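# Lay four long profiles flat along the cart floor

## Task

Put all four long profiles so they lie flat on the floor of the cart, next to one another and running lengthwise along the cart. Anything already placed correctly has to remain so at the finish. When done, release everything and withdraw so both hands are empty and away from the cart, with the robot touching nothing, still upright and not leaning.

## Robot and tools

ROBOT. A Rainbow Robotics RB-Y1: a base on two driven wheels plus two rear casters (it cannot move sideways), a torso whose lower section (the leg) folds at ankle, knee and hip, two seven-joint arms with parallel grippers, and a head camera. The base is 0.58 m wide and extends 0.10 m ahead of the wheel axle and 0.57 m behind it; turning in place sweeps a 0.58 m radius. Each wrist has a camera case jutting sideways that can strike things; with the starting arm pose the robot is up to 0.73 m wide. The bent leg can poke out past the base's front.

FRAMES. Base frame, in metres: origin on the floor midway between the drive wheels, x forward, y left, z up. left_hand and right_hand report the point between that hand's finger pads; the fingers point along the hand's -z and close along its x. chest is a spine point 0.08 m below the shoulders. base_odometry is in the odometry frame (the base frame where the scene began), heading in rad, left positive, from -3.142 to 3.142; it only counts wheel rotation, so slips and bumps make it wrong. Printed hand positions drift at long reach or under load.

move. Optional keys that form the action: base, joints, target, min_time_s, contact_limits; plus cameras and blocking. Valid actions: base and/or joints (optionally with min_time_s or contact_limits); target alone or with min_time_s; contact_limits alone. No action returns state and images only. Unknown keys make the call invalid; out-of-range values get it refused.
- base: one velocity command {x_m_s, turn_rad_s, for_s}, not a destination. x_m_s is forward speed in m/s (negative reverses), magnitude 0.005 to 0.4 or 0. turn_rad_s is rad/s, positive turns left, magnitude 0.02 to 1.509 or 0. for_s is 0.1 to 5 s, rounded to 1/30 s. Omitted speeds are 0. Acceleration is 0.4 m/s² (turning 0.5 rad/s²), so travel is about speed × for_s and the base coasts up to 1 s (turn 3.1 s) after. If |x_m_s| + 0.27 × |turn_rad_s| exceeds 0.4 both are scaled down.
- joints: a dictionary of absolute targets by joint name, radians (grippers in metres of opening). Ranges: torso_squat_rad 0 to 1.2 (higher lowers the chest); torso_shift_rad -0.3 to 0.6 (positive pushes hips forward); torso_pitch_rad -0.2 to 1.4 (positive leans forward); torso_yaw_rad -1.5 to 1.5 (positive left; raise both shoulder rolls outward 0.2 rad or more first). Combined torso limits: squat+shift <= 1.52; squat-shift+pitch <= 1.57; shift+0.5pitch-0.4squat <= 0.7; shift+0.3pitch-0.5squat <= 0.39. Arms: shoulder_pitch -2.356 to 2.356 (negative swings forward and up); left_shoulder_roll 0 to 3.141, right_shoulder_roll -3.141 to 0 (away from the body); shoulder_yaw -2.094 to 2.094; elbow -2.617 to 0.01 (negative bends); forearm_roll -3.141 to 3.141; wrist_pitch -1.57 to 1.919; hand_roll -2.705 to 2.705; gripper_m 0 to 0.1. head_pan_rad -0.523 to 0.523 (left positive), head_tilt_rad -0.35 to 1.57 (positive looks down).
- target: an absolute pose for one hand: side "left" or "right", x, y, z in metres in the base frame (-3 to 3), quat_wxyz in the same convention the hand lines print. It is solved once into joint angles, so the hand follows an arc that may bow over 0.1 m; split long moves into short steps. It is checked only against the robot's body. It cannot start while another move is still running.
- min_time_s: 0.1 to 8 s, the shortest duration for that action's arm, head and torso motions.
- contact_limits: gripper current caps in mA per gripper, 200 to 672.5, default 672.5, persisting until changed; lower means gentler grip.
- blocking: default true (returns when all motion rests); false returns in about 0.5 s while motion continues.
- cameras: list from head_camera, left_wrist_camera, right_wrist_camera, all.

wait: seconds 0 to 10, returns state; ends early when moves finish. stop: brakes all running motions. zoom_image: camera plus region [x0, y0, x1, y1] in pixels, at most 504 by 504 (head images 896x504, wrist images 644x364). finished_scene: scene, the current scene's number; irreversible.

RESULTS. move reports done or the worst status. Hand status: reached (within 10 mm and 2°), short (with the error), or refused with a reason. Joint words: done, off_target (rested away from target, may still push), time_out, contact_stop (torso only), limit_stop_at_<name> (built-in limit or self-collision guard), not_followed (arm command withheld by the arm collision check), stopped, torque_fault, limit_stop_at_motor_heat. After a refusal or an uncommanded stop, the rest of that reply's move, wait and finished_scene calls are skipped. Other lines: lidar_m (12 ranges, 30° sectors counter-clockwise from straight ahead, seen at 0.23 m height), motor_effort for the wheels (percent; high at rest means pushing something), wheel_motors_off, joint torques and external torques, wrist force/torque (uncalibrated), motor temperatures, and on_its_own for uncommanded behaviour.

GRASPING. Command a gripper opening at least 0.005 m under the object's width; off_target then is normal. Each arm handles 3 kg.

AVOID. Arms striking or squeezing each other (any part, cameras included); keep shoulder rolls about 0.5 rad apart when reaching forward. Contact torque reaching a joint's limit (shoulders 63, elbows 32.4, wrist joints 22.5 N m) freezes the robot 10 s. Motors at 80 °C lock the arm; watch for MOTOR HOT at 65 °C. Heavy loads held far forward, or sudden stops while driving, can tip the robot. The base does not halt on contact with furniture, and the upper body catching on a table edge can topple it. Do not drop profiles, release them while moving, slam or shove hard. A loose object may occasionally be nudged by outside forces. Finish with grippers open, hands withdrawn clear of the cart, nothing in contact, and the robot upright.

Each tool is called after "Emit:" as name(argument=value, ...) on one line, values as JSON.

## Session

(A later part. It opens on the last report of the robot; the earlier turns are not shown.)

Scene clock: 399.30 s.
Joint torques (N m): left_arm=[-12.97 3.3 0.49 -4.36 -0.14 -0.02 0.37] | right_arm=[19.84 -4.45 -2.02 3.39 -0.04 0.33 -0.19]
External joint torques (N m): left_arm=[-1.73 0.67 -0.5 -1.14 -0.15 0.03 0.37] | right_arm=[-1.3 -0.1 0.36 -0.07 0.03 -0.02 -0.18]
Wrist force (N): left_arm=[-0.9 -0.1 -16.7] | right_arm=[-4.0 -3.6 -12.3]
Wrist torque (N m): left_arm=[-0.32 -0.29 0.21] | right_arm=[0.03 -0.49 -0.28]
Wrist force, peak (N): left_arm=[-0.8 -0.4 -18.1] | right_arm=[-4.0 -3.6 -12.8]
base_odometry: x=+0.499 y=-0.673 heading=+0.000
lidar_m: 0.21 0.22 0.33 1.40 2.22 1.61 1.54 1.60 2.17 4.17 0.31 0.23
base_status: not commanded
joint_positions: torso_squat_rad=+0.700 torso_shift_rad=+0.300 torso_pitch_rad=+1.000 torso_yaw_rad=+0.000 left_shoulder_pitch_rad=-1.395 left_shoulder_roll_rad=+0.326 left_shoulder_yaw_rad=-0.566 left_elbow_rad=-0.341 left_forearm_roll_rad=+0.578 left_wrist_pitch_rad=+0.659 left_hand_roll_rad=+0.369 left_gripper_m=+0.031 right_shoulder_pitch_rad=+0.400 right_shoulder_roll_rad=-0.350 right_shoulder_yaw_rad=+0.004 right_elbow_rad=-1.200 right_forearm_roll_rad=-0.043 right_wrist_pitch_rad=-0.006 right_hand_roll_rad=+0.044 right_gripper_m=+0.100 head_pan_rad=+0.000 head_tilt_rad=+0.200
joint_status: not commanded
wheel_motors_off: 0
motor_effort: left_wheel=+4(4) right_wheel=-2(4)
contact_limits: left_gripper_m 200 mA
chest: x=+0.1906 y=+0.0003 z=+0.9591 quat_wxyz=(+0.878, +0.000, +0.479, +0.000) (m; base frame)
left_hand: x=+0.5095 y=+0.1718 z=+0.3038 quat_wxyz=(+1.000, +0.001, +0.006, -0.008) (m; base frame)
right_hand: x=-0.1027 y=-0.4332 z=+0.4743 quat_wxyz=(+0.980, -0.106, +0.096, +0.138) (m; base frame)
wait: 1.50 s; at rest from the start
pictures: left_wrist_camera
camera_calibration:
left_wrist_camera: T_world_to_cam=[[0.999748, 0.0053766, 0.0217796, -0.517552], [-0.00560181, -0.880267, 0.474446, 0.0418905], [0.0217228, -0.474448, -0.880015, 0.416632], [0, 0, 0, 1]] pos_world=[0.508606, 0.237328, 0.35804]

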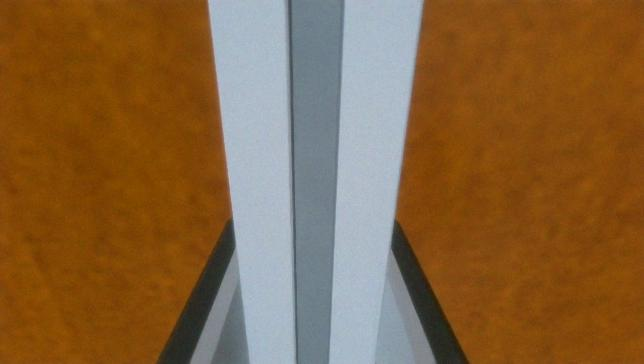

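Emit:
move(joints={"left_gripper_m": 0.05})

Emit:
move(target={"side": "left", "x": 0.505, "y": 0.172, "z": 0.38, "quat_wxyz": [1, 0, 0, -0.0075]}, min_time_s=1.0)

Emit:
move(target={"side": "left", "x": 0.45, "y": 0.20, "z": 0.55, "quat_wxyz": [1, 0, 0, 0]}, cameras=["head_camera", "left_wrist_camera"])

Scene clock: 404.20 s.
Joint torques (N m): left_arm=[-12.61 3.69 0.54 -3.73 -0.31 -0.08 0.49] | right_arm=[20.07 -4.18 -2.16 3.33 0.21 0.25 -0.11]
External joint torques (N m): left_arm=[-1.37 1.06 -0.45 -0.51 -0.32 -0.02 0.48] | right_arm=[-1.07 0.18 0.23 -0.13 0.27 -0.1 -0.09]
Wrist force (N): left_arm=[-0.8 0.1 -9.2] | right_arm=[-4.0 -3.8 -12.7]
Wrist torque (N m): left_arm=[-0.34 -0.24 0.21] | right_arm=[0.06 -0.48 -0.29]
Wrist force, peak (N): left_arm=[-0.9 -0.4 -18.1] | right_arm=[-4.2 -3.6 -12.8]
move: done
base_odometry: x=+0.499 y=-0.673 heading=+0.000
lidar_m: 0.21 0.23 0.32 1.40 2.22 1.62 1.54 1.60 2.16 4.18 0.31 0.22
base_status: not commanded
joint_positions: torso_squat_rad=+0.700 torso_shift_rad=+0.300 torso_pitch_rad=+1.000 torso_yaw_rad=+0.000 left_shoulder_pitch_rad=-1.395 left_shoulder_roll_rad=+0.326 left_shoulder_yaw_rad=-0.566 left_elbow_rad=-0.341 left_forearm_roll_rad=+0.578 left_wrist_pitch_rad=+0.659 left_hand_roll_rad=+0.369 left_gripper_m=+0.050 right_shoulder_pitch_rad=+0.400 right_shoulder_roll_rad=-0.350 right_shoulder_yaw_rad=+0.004 right_elbow_rad=-1.200 right_forearm_roll_rad=-0.043 right_wrist_pitch_rad=-0.006 right_hand_roll_rad=+0.044 right_gripper_m=+0.100 head_pan_rad=+0.000 head_tilt_rad=+0.200
joint_status: all done
wheel_motors_off: 0
motor_effort: left_wheel=+3(4) right_wheel=-3(4)
contact_limits: left_gripper_m 200 mA
chest: x=+0.1906 y=+0.0003 z=+0.9591 quat_wxyz=(+0.878, +0.000, +0.479, +0.000) (m; base frame)
left_hand: x=+0.5096 y=+0.1717 z=+0.3039 quat_wxyz=(+1.000, +0.001, +0.006, -0.008) (m; base frame)
right_hand: x=-0.1027 y=-0.4332 z=+0.4743 quat_wxyz=(+0.980, -0.106, +0.096, +0.138) (m; base frame)
camera_calibration:
head_camera: T_world_to_cam=[[-0.048234, -0.998237, 0.0345913, -0.0124489], [-0.912825, 0.0299948, -0.407248, 0.822411], [0.405493, -0.051219, -0.912662, 0.747889], [0, 0, 0, 1]] pos_world=[0.446854, 0.00121109, 1.01793]
left_wrist_camera: T_world_to_cam=[[0.999743, 0.0053826, 0.022003, -0.517732], [-0.00570546, -0.880203, 0.474562, 0.041752], [0.0219215, -0.474566, -0.879947, 0.416572], [0, 0, 0, 1]] pos_world=[0.508705, 0.237228, 0.358139]
right_wrist_camera: T_world_to_cam=[[-0.949793, -0.234466, 0.207168, -0.295688], [-0.175793, 0.947649, 0.266567, 0.296261], [-0.258823, 0.216765, -0.941288, 0.587793], [0, 0, 0, 1]] pos_world=[-0.0766276, -0.477493, 0.535566]

Scene clock: 406.17 s.
Joint torques (N m): left_arm=[-9.06 4.16 1.61 -6.53 -0.34 -0.26 0.26] | right_arm=[19.96 -4.36 -1.98 3.17 0.11 0.39 -0.27]
External joint torques (N m): left_arm=[-0.27 -0.13 -1.9 -0.37 -0.37 -0.2 0.26] | right_arm=[-1.17 -0.01 0.41 -0.29 0.18 0.04 -0.26]
Wrist force (N): left_arm=[-1.3 -0.1 -9.3] | right_arm=[-4.1 -3.7 -12.4]
Wrist torque (N m): left_arm=[-0.28 -0.24 0.15] | right_arm=[0.04 -0.49 -0.28]
Wrist force, peak (N): left_arm=[3.4 -10.1 19.8] | right_arm=[-4.1 -3.5 -12.8]
move: done
base_odometry: x=+0.499 y=-0.673 heading=+0.000
lidar_m: 0.21 0.23 0.32 1.38 2.22 1.62 1.53 1.59 2.17 4.19 0.32 0.22
base_status: not commanded
joint_positions: torso_squat_rad=+0.700 torso_shift_rad=+0.300 torso_pitch_rad=+1.000 torso_yaw_rad=+0.000 left_shoulder_pitch_rad=-1.096 left_shoulder_roll_rad=+0.598 left_shoulder_yaw_rad=-0.574 left_elbow_rad=-1.269 left_forearm_roll_rad=+0.451 left_wrist_pitch_rad=+1.125 left_hand_roll_rad=+0.684 left_gripper_m=+0.050 right_shoulder_pitch_rad=+0.400 right_shoulder_roll_rad=-0.350 right_shoulder_yaw_rad=+0.004 right_elbow_rad=-1.200 right_forearm_roll_rad=-0.043 right_wrist_pitch_rad=-0.006 right_hand_roll_rad=+0.044 right_gripper_m=+0.100 head_pan_rad=+0.000 head_tilt_rad=+0.200
joint_status: all done
wheel_motors_off: 0
motor_effort: left_wheel=+1(3) right_wheel=-1(5)
contact_limits: left_gripper_m 200 mA
chest: x=+0.1906 y=+0.0003 z=+0.9592 quat_wxyz=(+0.878, +0.000, +0.479, +0.000) (m; base frame)
left_hand: x=+0.5047 y=+0.1718 z=+0.3808 quat_wxyz=(+1.000, -0.001, +0.002, -0.008) (m; base frame)
left_hand_status: reached (checked arc, planned for 1.3 s): 1 mm and 0.2 deg off.
right_hand: x=-0.1027 y=-0.4332 z=+0.4743 quat_wxyz=(+0.980, -0.106, +0.096, +0.138) (m; base frame)
camera_calibration:
head_camera: T_world_to_cam=[[-0.0482835, -0.998232, 0.0346663, -0.0125112], [-0.912695, 0.0299933, -0.407539, 0.822598], [0.405778, -0.0513171, -0.91253, 0.747757], [0, 0, 0, 1]] pos_world=[0.446753, 0.00121126, 1.01802]
left_wrist_camera: T_world_to_cam=[[0.999507, 0.00447871, 0.0310768, -0.517725], [-0.010928, -0.878267, 0.478045, 0.00630827], [0.0294347, -0.478149, -0.877785, 0.48034], [0, 0, 0, 1]] pos_world=[0.5034, 0.237533, 0.434709]
right_wrist_camera: T_world_to_cam=[[-0.949846, -0.234404, 0.206998, -0.295592], [-0.175813, 0.947688, 0.266415, 0.296333], [-0.258618, 0.216661, -0.941369, 0.587896], [0, 0, 0, 1]] pos_world=[-0.0766269, -0.477493, 0.535666]

Scene clock: 407.90 s.
Joint torques (N m): left_arm=[-5.6 6.37 4.9 -6.98 -0.1 -0.06 0.29] | right_arm=[19.89 -4.46 -1.66 3.24 0.11 0.28 -0.37]
External joint torques (N m): left_arm=[-0.37 -0.33 -0.05 -0.16 -0.13 -0.01 0.29] | right_arm=[-1.24 -0.1 0.72 -0.22 0.17 -0.07 -0.36]
Wrist force (N): left_arm=[-0.8 -0.3 -8.7] | right_arm=[-3.9 -3.5 -12.7]
Wrist torque (N m): left_arm=[-0.31 -0.23 0.25] | right_arm=[0.02 -0.47 -0.27]
Wrist force, peak (N): left_arm=[-1.6 -0.2 -10.2] | right_arm=[-4.0 -3.6 -12.9]
move: done
base_odometry: x=+0.499 y=-0.673 heading=+0.000
lidar_m: 0.21 0.22 0.32 1.37 2.22 1.61 1.53 1.59 2.18 4.18 0.30 0.22
base_status: not commanded
joint_positions: torso_squat_rad=+0.700 torso_shift_rad=+0.300 torso_pitch_rad=+1.000 torso_yaw_rad=+0.000 left_shoulder_pitch_rad=-0.840 left_shoulder_roll_rad=+0.972 left_shoulder_yaw_rad=-0.457 left_elbow_rad=-2.211 left_forearm_roll_rad=+0.593 left_wrist_pitch_rad=+1.592 left_hand_roll_rad=+1.005 left_gripper_m=+0.050 right_shoulder_pitch_rad=+0.400 right_shoulder_roll_rad=-0.350 right_shoulder_yaw_rad=+0.004 right_elbow_rad=-1.200 right_forearm_roll_rad=-0.043 right_wrist_pitch_rad=-0.006 right_hand_roll_rad=+0.044 right_gripper_m=+0.100 head_pan_rad=+0.000 head_tilt_rad=+0.200
joint_status: all done
wheel_motors_off: 0
motor_effort: left_wheel=+1(3) right_wheel=+1(4)
contact_limits: left_gripper_m 200 mA
chest: x=+0.1906 y=+0.0003 z=+0.9592 quat_wxyz=(+0.878, +0.000, +0.479, +0.000) (m; base frame)
left_hand: x=+0.4500 y=+0.1999 z=+0.5495 quat_wxyz=(+1.000, +0.000, +0.000, +0.000) (m; base frame)
left_hand_status: reached (checked arc, planned for 1.3 s): 0 mm and 0.1 deg off.
right_hand: x=-0.1027 y=-0.4332 z=+0.4743 quat_wxyz=(+0.980, -0.106, +0.096, +0.138) (m; base frame)
pictures: head_camera, left_wrist_camera
camera_calibration:
head_camera: T_world_to_cam=[[-0.0482823, -0.998232, 0.0346723, -0.0125178], [-0.912732, 0.0299945, -0.407455, 0.82253], [0.405695, -0.0513194, -0.912567, 0.747832], [0, 0, 0, 1]] pos_world=[0.446754, 0.00121127, 1.01802]
left_wrist_camera: T_world_to_cam=[[0.999225, 0.0199408, 0.0339366, -0.472887], [0.00141044, -0.879763, 0.47541, -0.0541065], [0.0393363, -0.474994, -0.87911, 0.639101], [0, 0, 0, 1]] pos_world=[0.447457, 0.265398, 0.603611]

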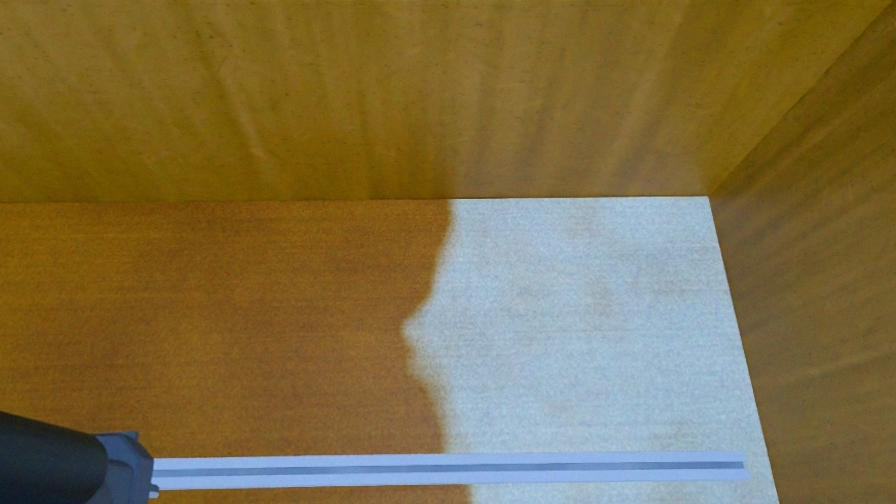

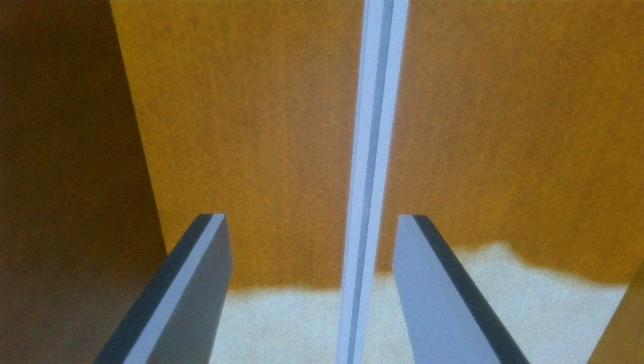

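Emit:
move(joints={"torso_squat_rad": 0.5, "torso_shift_rad": 0.3, "torso_pitch_rad": 0.1, "head_tilt_rad": 0.8}, contact_limits={"left_gripper_m": 672.5})

Emit:
move(base={"x_m_s": -0.3, "for_s": 1.667}, cameras=["head_camera"])

Emit:
move(base={"turn_rad_s": 0.785, "for_s": 2.0}, joints={"left_shoulder_pitch_rad": 0.351, "left_shoulder_roll_rad": 0.361, "left_shoulder_yaw_rad": -0.065, "left_elbow_rad": -1.308, "left_forearm_roll_rad": 0.152, "left_wrist_pitch_rad": -0.721, "left_hand_roll_rad": -1.357, "left_gripper_m": 0.045}, min_time_s=3)

Scene clock: 429.23 s.
Joint torques (N m): left_arm=[-14.61 7.25 8.15 -2.57 -1.24 -0.73 0.35] | right_arm=[1.69 -8.59 -3.6 -6.19 0.4 -1.42 -0.18]
External joint torques (N m): left_arm=[0.27 -0.6 -0.7 -0.26 -0.03 0.08 0.39] | right_arm=[-0.17 -0.29 0.26 -0.91 0.27 -0.19 -0.21]
Wrist force (N): left_arm=[-5.7 0.2 -6.2] | right_arm=[-8.4 -2.4 -11.1]
Wrist torque (N m): left_arm=[-0.34 -0.52 0.33] | right_arm=[-0.06 -0.70 -0.38]
Wrist force, peak (N): left_arm=[-1.0 0.1 -9.5] | right_arm=[-8.5 -2.5 -11.5]
move: done
base_odometry: x=+0.499 y=-0.673 heading=+0.000
lidar_m: 0.21 0.23 0.31 1.38 2.23 1.61 1.54 1.58 2.17 4.18 0.30 0.22
base_status: not commanded
joint_positions: torso_squat_rad=+0.500 torso_shift_rad=+0.300 torso_pitch_rad=+0.100 torso_yaw_rad=+0.000 left_shoulder_pitch_rad=-0.840 left_shoulder_roll_rad=+0.972 left_shoulder_yaw_rad=-0.457 left_elbow_rad=-2.212 left_forearm_roll_rad=+0.593 left_wrist_pitch_rad=+1.592 left_hand_roll_rad=+1.005 left_gripper_m=+0.050 right_shoulder_pitch_rad=+0.400 right_shoulder_roll_rad=-0.350 right_shoulder_yaw_rad=+0.004 right_elbow_rad=-1.200 right_forearm_roll_rad=-0.043 right_wrist_pitch_rad=-0.006 right_hand_roll_rad=+0.044 right_gripper_m=+0.100 head_pan_rad=+0.000 head_tilt_rad=+0.800
joint_status: all done
wheel_motors_off: 0
motor_effort: left_wheel=+1(2) right_wheel=-3(4)
contact_limits: left_gripper_m 672.5 mA
chest: x=-0.0156 y=+0.0003 z=+1.1752 quat_wxyz=(+0.999, +0.000, +0.050, +0.000) (m; base frame)
left_hand: x=+0.4665 y=+0.1999 z=+1.1238 quat_wxyz=(+0.901, +0.000, -0.435, +0.000) (m; base frame)
right_hand: x=+0.1819 y=-0.4332 z=+0.6441 quat_wxyz=(+0.924, -0.156, -0.340, +0.078) (m; base frame)
camera_calibration:
head_camera: T_world_to_cam=[[-0.0567186, -0.99821, 0.0189547, -0.0185463], [-0.751607, 0.0301945, -0.65892, 0.980661], [0.657168, -0.0516195, -0.751974, 0.95576], [0, 0, 0, 1]] pos_world=[0.107925, 0.00121221, 1.36524]
left_wrist_camera: T_world_to_cam=[[0.594523, 0.0200672, 0.803828, -1.1853], [-0.371443, -0.879776, 0.296688, 0.0477248], [0.713143, -0.474964, -0.515593, 0.420505], [0, 0, 0, 1]] pos_world=[0.422533, 0.265498, 1.15543]
right_wrist_camera: T_world_to_cam=[[-0.752616, -0.23456, -0.615265, 0.433251], [-0.318089, 0.947652, 0.0278211, 0.480583], [0.576531, 0.216648, -0.78783, 0.570471], [0, 0, 0, 1]] pos_world=[0.150046, -0.477393, 0.702627]

Scene clock: 432.40 s.
Joint torques (N m): left_arm=[-15.49 7.38 8.63 -2.3 -1 -0.46 0.14] | right_arm=[0.86 -9.2 -3.35 -6.17 0.44 -1.44 -0.35]
External joint torques (N m): left_arm=[-0.61 -0.48 -0.23 0.02 0.2 0.35 0.18] | right_arm=[-1 -0.91 0.51 -0.89 0.31 -0.21 -0.38]
Wrist force (N): left_arm=[-5.8 0.0 -6.0] | right_arm=[-8.1 -2.3 -11.0]
Wrist torque (N m): left_arm=[-0.30 -0.52 0.35] | right_arm=[-0.08 -0.68 -0.36]
Wrist force, peak (N): left_arm=[-6.0 -0.1 -6.8] | right_arm=[-8.6 -2.5 -11.4]
move: done
base_odometry: x=-0.001 y=-0.672 heading=+0.000
lidar_m: 0.71 0.75 1.04 4.19 1.50 1.10 1.03 1.07 1.47 3.98 2.17 0.75
base_status: done (sent for 1.67 of 1.67 s)
joint_positions: torso_squat_rad=+0.500 torso_shift_rad=+0.300 torso_pitch_rad=+0.100 torso_yaw_rad=+0.000 left_shoulder_pitch_rad=-0.840 left_shoulder_roll_rad=+0.972 left_shoulder_yaw_rad=-0.457 left_elbow_rad=-2.212 left_forearm_roll_rad=+0.593 left_wrist_pitch_rad=+1.592 left_hand_roll_rad=+1.005 left_gripper_m=+0.050 right_shoulder_pitch_rad=+0.400 right_shoulder_roll_rad=-0.350 right_shoulder_yaw_rad=+0.004 right_elbow_rad=-1.200 right_forearm_roll_rad=-0.043 right_wrist_pitch_rad=-0.006 right_hand_roll_rad=+0.044 right_gripper_m=+0.100 head_pan_rad=+0.000 head_tilt_rad=+0.800
joint_status: not commanded
wheel_motors_off: 0
motor_effort: left_wheel=+10(38) right_wheel=-8(27)
contact_limits: left_gripper_m 672.5 mA
chest: x=-0.0156 y=+0.0003 z=+1.1752 quat_wxyz=(+0.999, +0.000, +0.050, +0.000) (m; base frame)
left_hand: x=+0.4665 y=+0.1999 z=+1.1237 quat_wxyz=(+0.901, +0.000, -0.435, +0.000) (m; base frame)
right_hand: x=+0.1818 y=-0.4332 z=+0.6441 quat_wxyz=(+0.924, -0.156, -0.340, +0.078) (m; base frame)
pictures: head_camera
camera_calibration:
head_camera: T_world_to_cam=[[-0.0567145, -0.998211, 0.0189504, -0.0185409], [-0.751557, 0.0301903, -0.658976, 0.980733], [0.657225, -0.0516158, -0.751925, 0.955686], [0, 0, 0, 1]] pos_world=[0.107925, 0.00121219, 1.36524]

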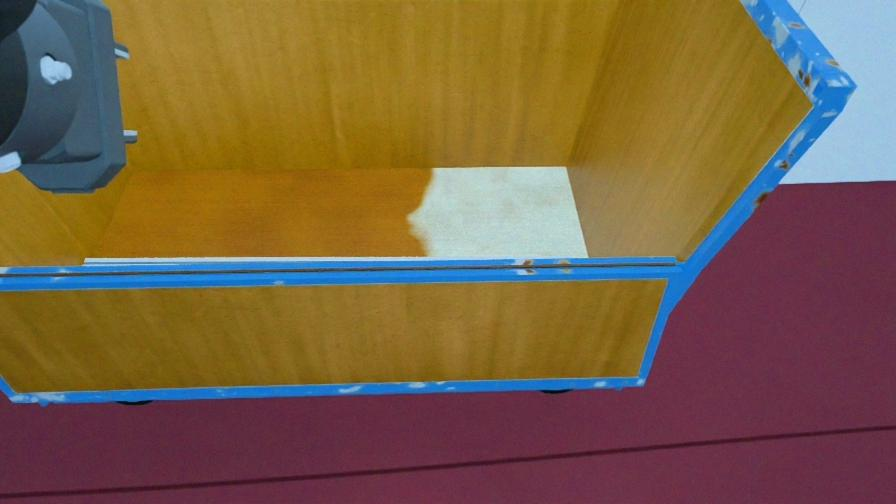

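Scene clock: 436.30 s.
Joint torques (N m): left_arm=[-2.46 4.9 4.35 -6.97 0.02 -2.1 0.11] | right_arm=[1.13 -8.4 -3.29 -6.13 0.4 -1.41 -0.34]
External joint torques (N m): left_arm=[-1.56 -1.49 0.79 -0.32 -0.31 -0.29 0.09] | right_arm=[-0.73 -0.1 0.57 -0.85 0.27 -0.18 -0.37]
Wrist force (N): left_arm=[-0.8 -6.1 -3.0] | right_arm=[-8.3 -2.4 -10.9]
Wrist torque (N m): left_arm=[0.04 -0.18 0.23] | right_arm=[-0.06 -0.69 -0.37]
Wrist force, peak (N): left_arm=[-6.2 0.0 -6.9] | right_arm=[-8.6 -2.5 -11.4]
move: done
base_odometry: x=-0.001 y=-0.673 heading=+1.570
lidar_m: 4.13 1.48 1.09 1.05 1.09 1.47 4.02 2.17 0.75 0.72 0.75 1.04
base_status: done (sent for 2 of 2 s)
joint_positions: torso_squat_rad=+0.500 torso_shift_rad=+0.300 torso_pitch_rad=+0.100 torso_yaw_rad=+0.000 left_shoulder_pitch_rad=+0.351 left_shoulder_roll_rad=+0.361 left_shoulder_yaw_rad=-0.065 left_elbow_rad=-1.308 left_forearm_roll_rad=+0.152 left_wrist_pitch_rad=-0.721 left_hand_roll_rad=-1.357 left_gripper_m=+0.045 right_shoulder_pitch_rad=+0.400 right_shoulder_roll_rad=-0.350 right_shoulder_yaw_rad=+0.004 right_elbow_rad=-1.200 right_forearm_roll_rad=-0.043 right_wrist_pitch_rad=-0.006 right_hand_roll_rad=+0.044 right_gripper_m=+0.100 head_pan_rad=+0.000 head_tilt_rad=+0.800
joint_status: all done
wheel_motors_off: 0
motor_effort: left_wheel=+2(42) right_wheel=+12(45)
contact_limits: left_gripper_m 672.5 mA
chest: x=-0.0156 y=+0.0003 z=+1.1752 quat_wxyz=(+0.999, +0.000, +0.050, +0.000) (m; base frame)
left_hand: x=+0.3053 y=+0.3592 z=+0.8252 quat_wxyz=(+0.498, +0.502, -0.501, -0.499) (m; base frame)
right_hand: x=+0.1819 y=-0.4332 z=+0.6441 quat_wxyz=(+0.924, -0.156, -0.340, +0.078) (m; base frame)
camera_calibration:
head_camera: T_world_to_cam=[[-0.0567145, -0.998211, 0.0189504, -0.0185409], [-0.751557, 0.0301903, -0.658976, 0.980733], [0.657225, -0.0516158, -0.751925, 0.955686], [0, 0, 0, 1]] pos_world=[0.107925, 0.00121219, 1.36524]
left_wrist_camera: T_world_to_cam=[[-0.0343063, -0.999209, 0.0201219, 0.352146], [-0.470764, -0.00160386, -0.882258, 0.904328], [0.881592, -0.0397397, -0.470336, 0.212037], [0, 0, 0, 1]] pos_world=[0.250876, 0.361744, 0.890493]
right_wrist_camera: T_world_to_cam=[[-0.752666, -0.234556, -0.615205, 0.433219], [-0.318091, 0.947651, 0.02786, 0.480555], [0.576465, 0.216661, -0.787875, 0.570518], [0, 0, 0, 1]] pos_world=[0.150046, -0.477393, 0.702627]

Emit:
move(base={"x_m_s": 0.35, "for_s": 3.333}, joints={"torso_squat_rad": 0.99, "torso_shift_rad": 0.49, "torso_pitch_rad": 0.19})

Emit:
move(base={"turn_rad_s": -0.785, "for_s": 2.0}, joints={"head_pan_rad": 0.2, "head_tilt_rad": 0.7})

Emit:
move(base={"x_m_s": 0.25, "for_s": 1.6}, cameras=["head_camera", "left_wrist_camera"])

Scene clock: 450.53 s.
Joint torques (N m): left_arm=[1.82 5.57 3.71 -6.11 -0.15 -1.96 0.07] | right_arm=[4.13 -8.55 -3.03 -5.26 0.39 -1.13 -0.2]
External joint torques (N m): left_arm=[0.74 -0.74 0.25 -0.02 -0.48 -0.14 0.06] | right_arm=[-0.02 -0.38 0.81 -0.78 0.28 -0.03 -0.22]
Wrist force (N): left_arm=[-0.7 -5.7 -3.6] | right_arm=[-8.3 -2.5 -11.3]
Wrist torque (N m): left_arm=[0.03 -0.16 0.24] | right_arm=[-0.08 -0.71 -0.35]
Wrist force, peak (N): left_arm=[-0.9 -6.7 -3.4] | right_arm=[-9.2 -2.2 -11.4]
move: done
base_odometry: x=+0.000 y=+0.494 heading=+1.570
lidar_m: 4.15 1.49 1.09 1.06 1.08 1.49 4.03 1.04 0.82 0.86 0.88 2.15
base_status: done (sent for 3.33 of 3.33 s)
joint_positions: torso_squat_rad=+0.990 torso_shift_rad=+0.490 torso_pitch_rad=+0.190 torso_yaw_rad=+0.000 left_shoulder_pitch_rad=+0.351 left_shoulder_roll_rad=+0.361 left_shoulder_yaw_rad=-0.065 left_elbow_rad=-1.308 left_forearm_roll_rad=+0.152 left_wrist_pitch_rad=-0.721 left_hand_roll_rad=-1.357 left_gripper_m=+0.045 right_shoulder_pitch_rad=+0.400 right_shoulder_roll_rad=-0.350 right_shoulder_yaw_rad=+0.004 right_elbow_rad=-1.200 right_forearm_roll_rad=-0.043 right_wrist_pitch_rad=-0.006 right_hand_roll_rad=+0.044 right_gripper_m=+0.100 head_pan_rad=+0.000 head_tilt_rad=+0.800
joint_status: all done
wheel_motors_off: 0
motor_effort: left_wheel=+3(37) right_wheel=-5(51)
contact_limits: left_gripper_m 672.5 mA
chest: x=+0.0112 y=+0.0003 z=+0.9232 quat_wxyz=(+0.995, +0.000, +0.095, +0.000) (m; base frame)
left_hand: x=+0.2995 y=+0.3591 z=+0.5458 quat_wxyz=(+0.520, +0.479, -0.479, -0.521) (m; base frame)
right_hand: x=+0.1602 y=-0.4332 z=+0.3765 quat_wxyz=(+0.938, -0.152, -0.298, +0.085) (m; base frame)
camera_calibration:
head_camera: T_world_to_cam=[[-0.054782, -0.99821, 0.0239768, -0.0169068], [-0.8078, 0.0301922, -0.588683, 0.770576], [0.586906, -0.0516177, -0.808008, 0.801162], [0, 0, 0, 1]] pos_world=[0.151339, 0.0012122, 1.10138]
left_wrist_camera: T_world_to_cam=[[-0.0325325, -0.999201, 0.0232217, 0.355225], [-0.54793, -0.00160122, -0.836523, 0.653265], [0.835891, -0.0399381, -0.54744, 0.141631], [0, 0, 0, 1]] pos_world=[0.251112, 0.361644, 0.615756]
right_wrist_camera: T_world_to_cam=[[-0.804832, -0.234584, -0.545176, 0.234289], [-0.314325, 0.947646, 0.0562688, 0.469918], [0.503434, 0.216649, -0.836431, 0.402207], [0, 0, 0, 1]] pos_world=[0.133786, -0.477493, 0.437706]

Scene clock: 454.43 s.
Joint torques (N m): left_arm=[0.89 5.33 3.71 -6.24 -0.22 -2.18 -0.05] | right_arm=[3.28 -8.63 -3.67 -5.2 0.36 -1.29 -0.14]
External joint torques (N m): left_arm=[-0.18 -0.98 0.24 -0.15 -0.55 -0.36 -0.06] | right_arm=[-0.87 -0.45 0.18 -0.72 0.24 -0.19 -0.17]
Wrist force (N): left_arm=[-0.7 -6.2 -3.8] | right_arm=[-8.5 -2.5 -11.1]
Wrist torque (N m): left_arm=[0.07 -0.15 0.25] | right_arm=[-0.10 -0.72 -0.33]
Wrist force, peak (N): left_arm=[-0.3 -6.4 -3.6] | right_arm=[-8.5 -2.6 -11.4]
move: done
base_odometry: x=+0.000 y=+0.494 heading=+0.001
lidar_m: 0.86 0.89 2.16 4.21 1.51 1.09 1.04 1.08 1.47 3.96 1.05 0.82
base_status: done (sent for 2 of 2 s)
joint_positions: torso_squat_rad=+0.990 torso_shift_rad=+0.490 torso_pitch_rad=+0.190 torso_yaw_rad=+0.000 left_shoulder_pitch_rad=+0.351 left_shoulder_roll_rad=+0.361 left_shoulder_yaw_rad=-0.065 left_elbow_rad=-1.308 left_forearm_roll_rad=+0.152 left_wrist_pitch_rad=-0.721 left_hand_roll_rad=-1.357 left_gripper_m=+0.045 right_shoulder_pitch_rad=+0.400 right_shoulder_roll_rad=-0.350 right_shoulder_yaw_rad=+0.004 right_elbow_rad=-1.200 right_forearm_roll_rad=-0.043 right_wrist_pitch_rad=-0.006 right_hand_roll_rad=+0.044 right_gripper_m=+0.100 head_pan_rad=+0.200 head_tilt_rad=+0.700
joint_status: all done
wheel_motors_off: 0
motor_effort: left_wheel=+13(36) right_wheel=+3(38)
contact_limits: left_gripper_m 672.5 mA
chest: x=+0.0112 y=+0.0003 z=+0.9232 quat_wxyz=(+0.995, +0.000, +0.095, +0.000) (m; base frame)
left_hand: x=+0.2995 y=+0.3591 z=+0.5458 quat_wxyz=(+0.520, +0.479, -0.478, -0.521) (m; base frame)
right_hand: x=+0.1602 y=-0.4332 z=+0.3765 quat_wxyz=(+0.938, -0.152, -0.298, +0.085) (m; base frame)
camera_calibration:
head_camera: T_world_to_cam=[[0.139079, -0.990095, -0.0192206, 0.0175222], [-0.739125, -0.0908691, -0.667411, 0.853563], [0.659053, 0.107029, -0.744442, 0.725011], [0, 0, 0, 1]] pos_world=[0.150632, 0.0173137, 1.10974]
left_wrist_camera: T_world_to_cam=[[-0.0324481, -0.999205, 0.0231684, 0.355238], [-0.54793, -0.00160286, -0.836523, 0.653265], [0.835895, -0.0398382, -0.547442, 0.141595], [0, 0, 0, 1]] pos_world=[0.251112, 0.361644, 0.615756]
right_wrist_camera: T_world_to_cam=[[-0.804872, -0.234602, -0.545109, 0.234256], [-0.314342, 0.947639, 0.056295, 0.469905], [0.50336, 0.216661, -0.836473, 0.402241], [0, 0, 0, 1]] pos_world=[0.133785, -0.477493, 0.437705]

Scene clock: 457.13 s.
Joint torques (N m): left_arm=[1.43 4.98 3.47 -6.02 -0.14 -2.19 0.16] | right_arm=[3.62 -8.46 -3.01 -5.17 0.42 -1.27 -0.12]
External joint torques (N m): left_arm=[0.36 -1.33 0.01 0.07 -0.47 -0.38 0.15] | right_arm=[-0.52 -0.28 0.84 -0.68 0.31 -0.17 -0.15]
Wrist force (N): left_arm=[-0.8 -5.9 -3.2] | right_arm=[-8.2 -2.6 -11.1]
Wrist torque (N m): left_arm=[0.05 -0.17 0.24] | right_arm=[-0.07 -0.68 -0.34]
Wrist force, peak (N): left_arm=[-0.6 -6.3 -3.7] | right_arm=[-8.6 -2.7 -11.3]
move: done
base_odometry: x=+0.400 y=+0.494 heading=+0.001
lidar_m: 0.52 0.47 0.98 4.35 2.08 1.51 1.44 1.50 2.04 1.28 0.49 0.52
base_status: done (sent for 1.6 of 1.6 s)
joint_positions: torso_squat_rad=+0.990 torso_shift_rad=+0.490 torso_pitch_rad=+0.190 torso_yaw_rad=+0.000 left_shoulder_pitch_rad=+0.351 left_shoulder_roll_rad=+0.361 left_shoulder_yaw_rad=-0.065 left_elbow_rad=-1.308 left_forearm_roll_rad=+0.152 left_wrist_pitch_rad=-0.721 left_hand_roll_rad=-1.357 left_gripper_m=+0.045 right_shoulder_pitch_rad=+0.400 right_shoulder_roll_rad=-0.350 right_shoulder_yaw_rad=+0.004 right_elbow_rad=-1.200 right_forearm_roll_rad=-0.043 right_wrist_pitch_rad=-0.006 right_hand_roll_rad=+0.044 right_gripper_m=+0.100 head_pan_rad=+0.200 head_tilt_rad=+0.700
joint_status: not commanded
wheel_motors_off: 0
motor_effort: left_wheel=-6(48) right_wheel=-1(35)
contact_limits: left_gripper_m 672.5 mA
chest: x=+0.0112 y=+0.0003 z=+0.9232 quat_wxyz=(+0.995, +0.000, +0.095, +0.000) (m; base frame)
left_hand: x=+0.2995 y=+0.3591 z=+0.5458 quat_wxyz=(+0.520, +0.479, -0.479, -0.521) (m; base frame)
right_hand: x=+0.1602 y=-0.4332 z=+0.3765 quat_wxyz=(+0.938, -0.152, -0.298, +0.085) (m; base frame)
pictures: head_camera, left_wrist_camera
camera_calibration:
head_camera: T_world_to_cam=[[0.139079, -0.990095, -0.0192206, 0.0175222], [-0.739125, -0.0908691, -0.667411, 0.853563], [0.659053, 0.107029, -0.744442, 0.725011], [0, 0, 0, 1]] pos_world=[0.150632, 0.0173137, 1.10974]
left_wrist_camera: T_world_to_cam=[[-0.0324481, -0.999205, 0.0231684, 0.355238], [-0.54793, -0.00160286, -0.836523, 0.653265], [0.835895, -0.0398382, -0.547442, 0.141595], [0, 0, 0, 1]] pos_world=[0.251112, 0.361644, 0.615756]

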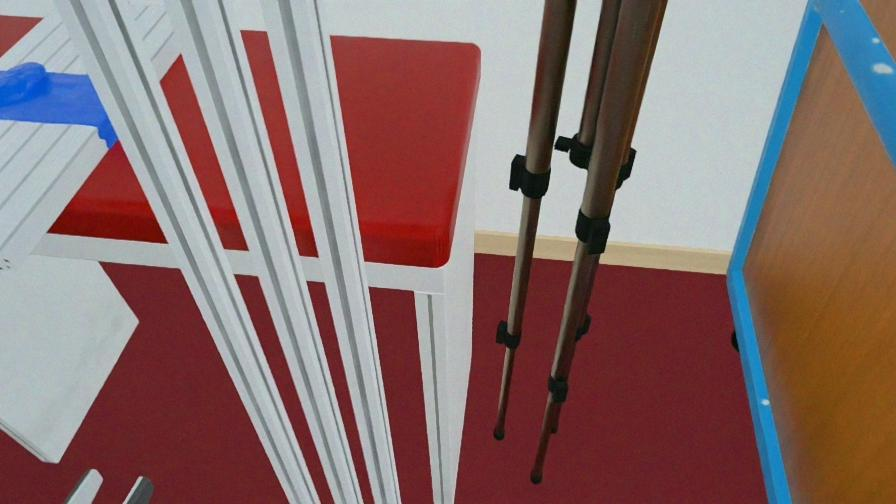

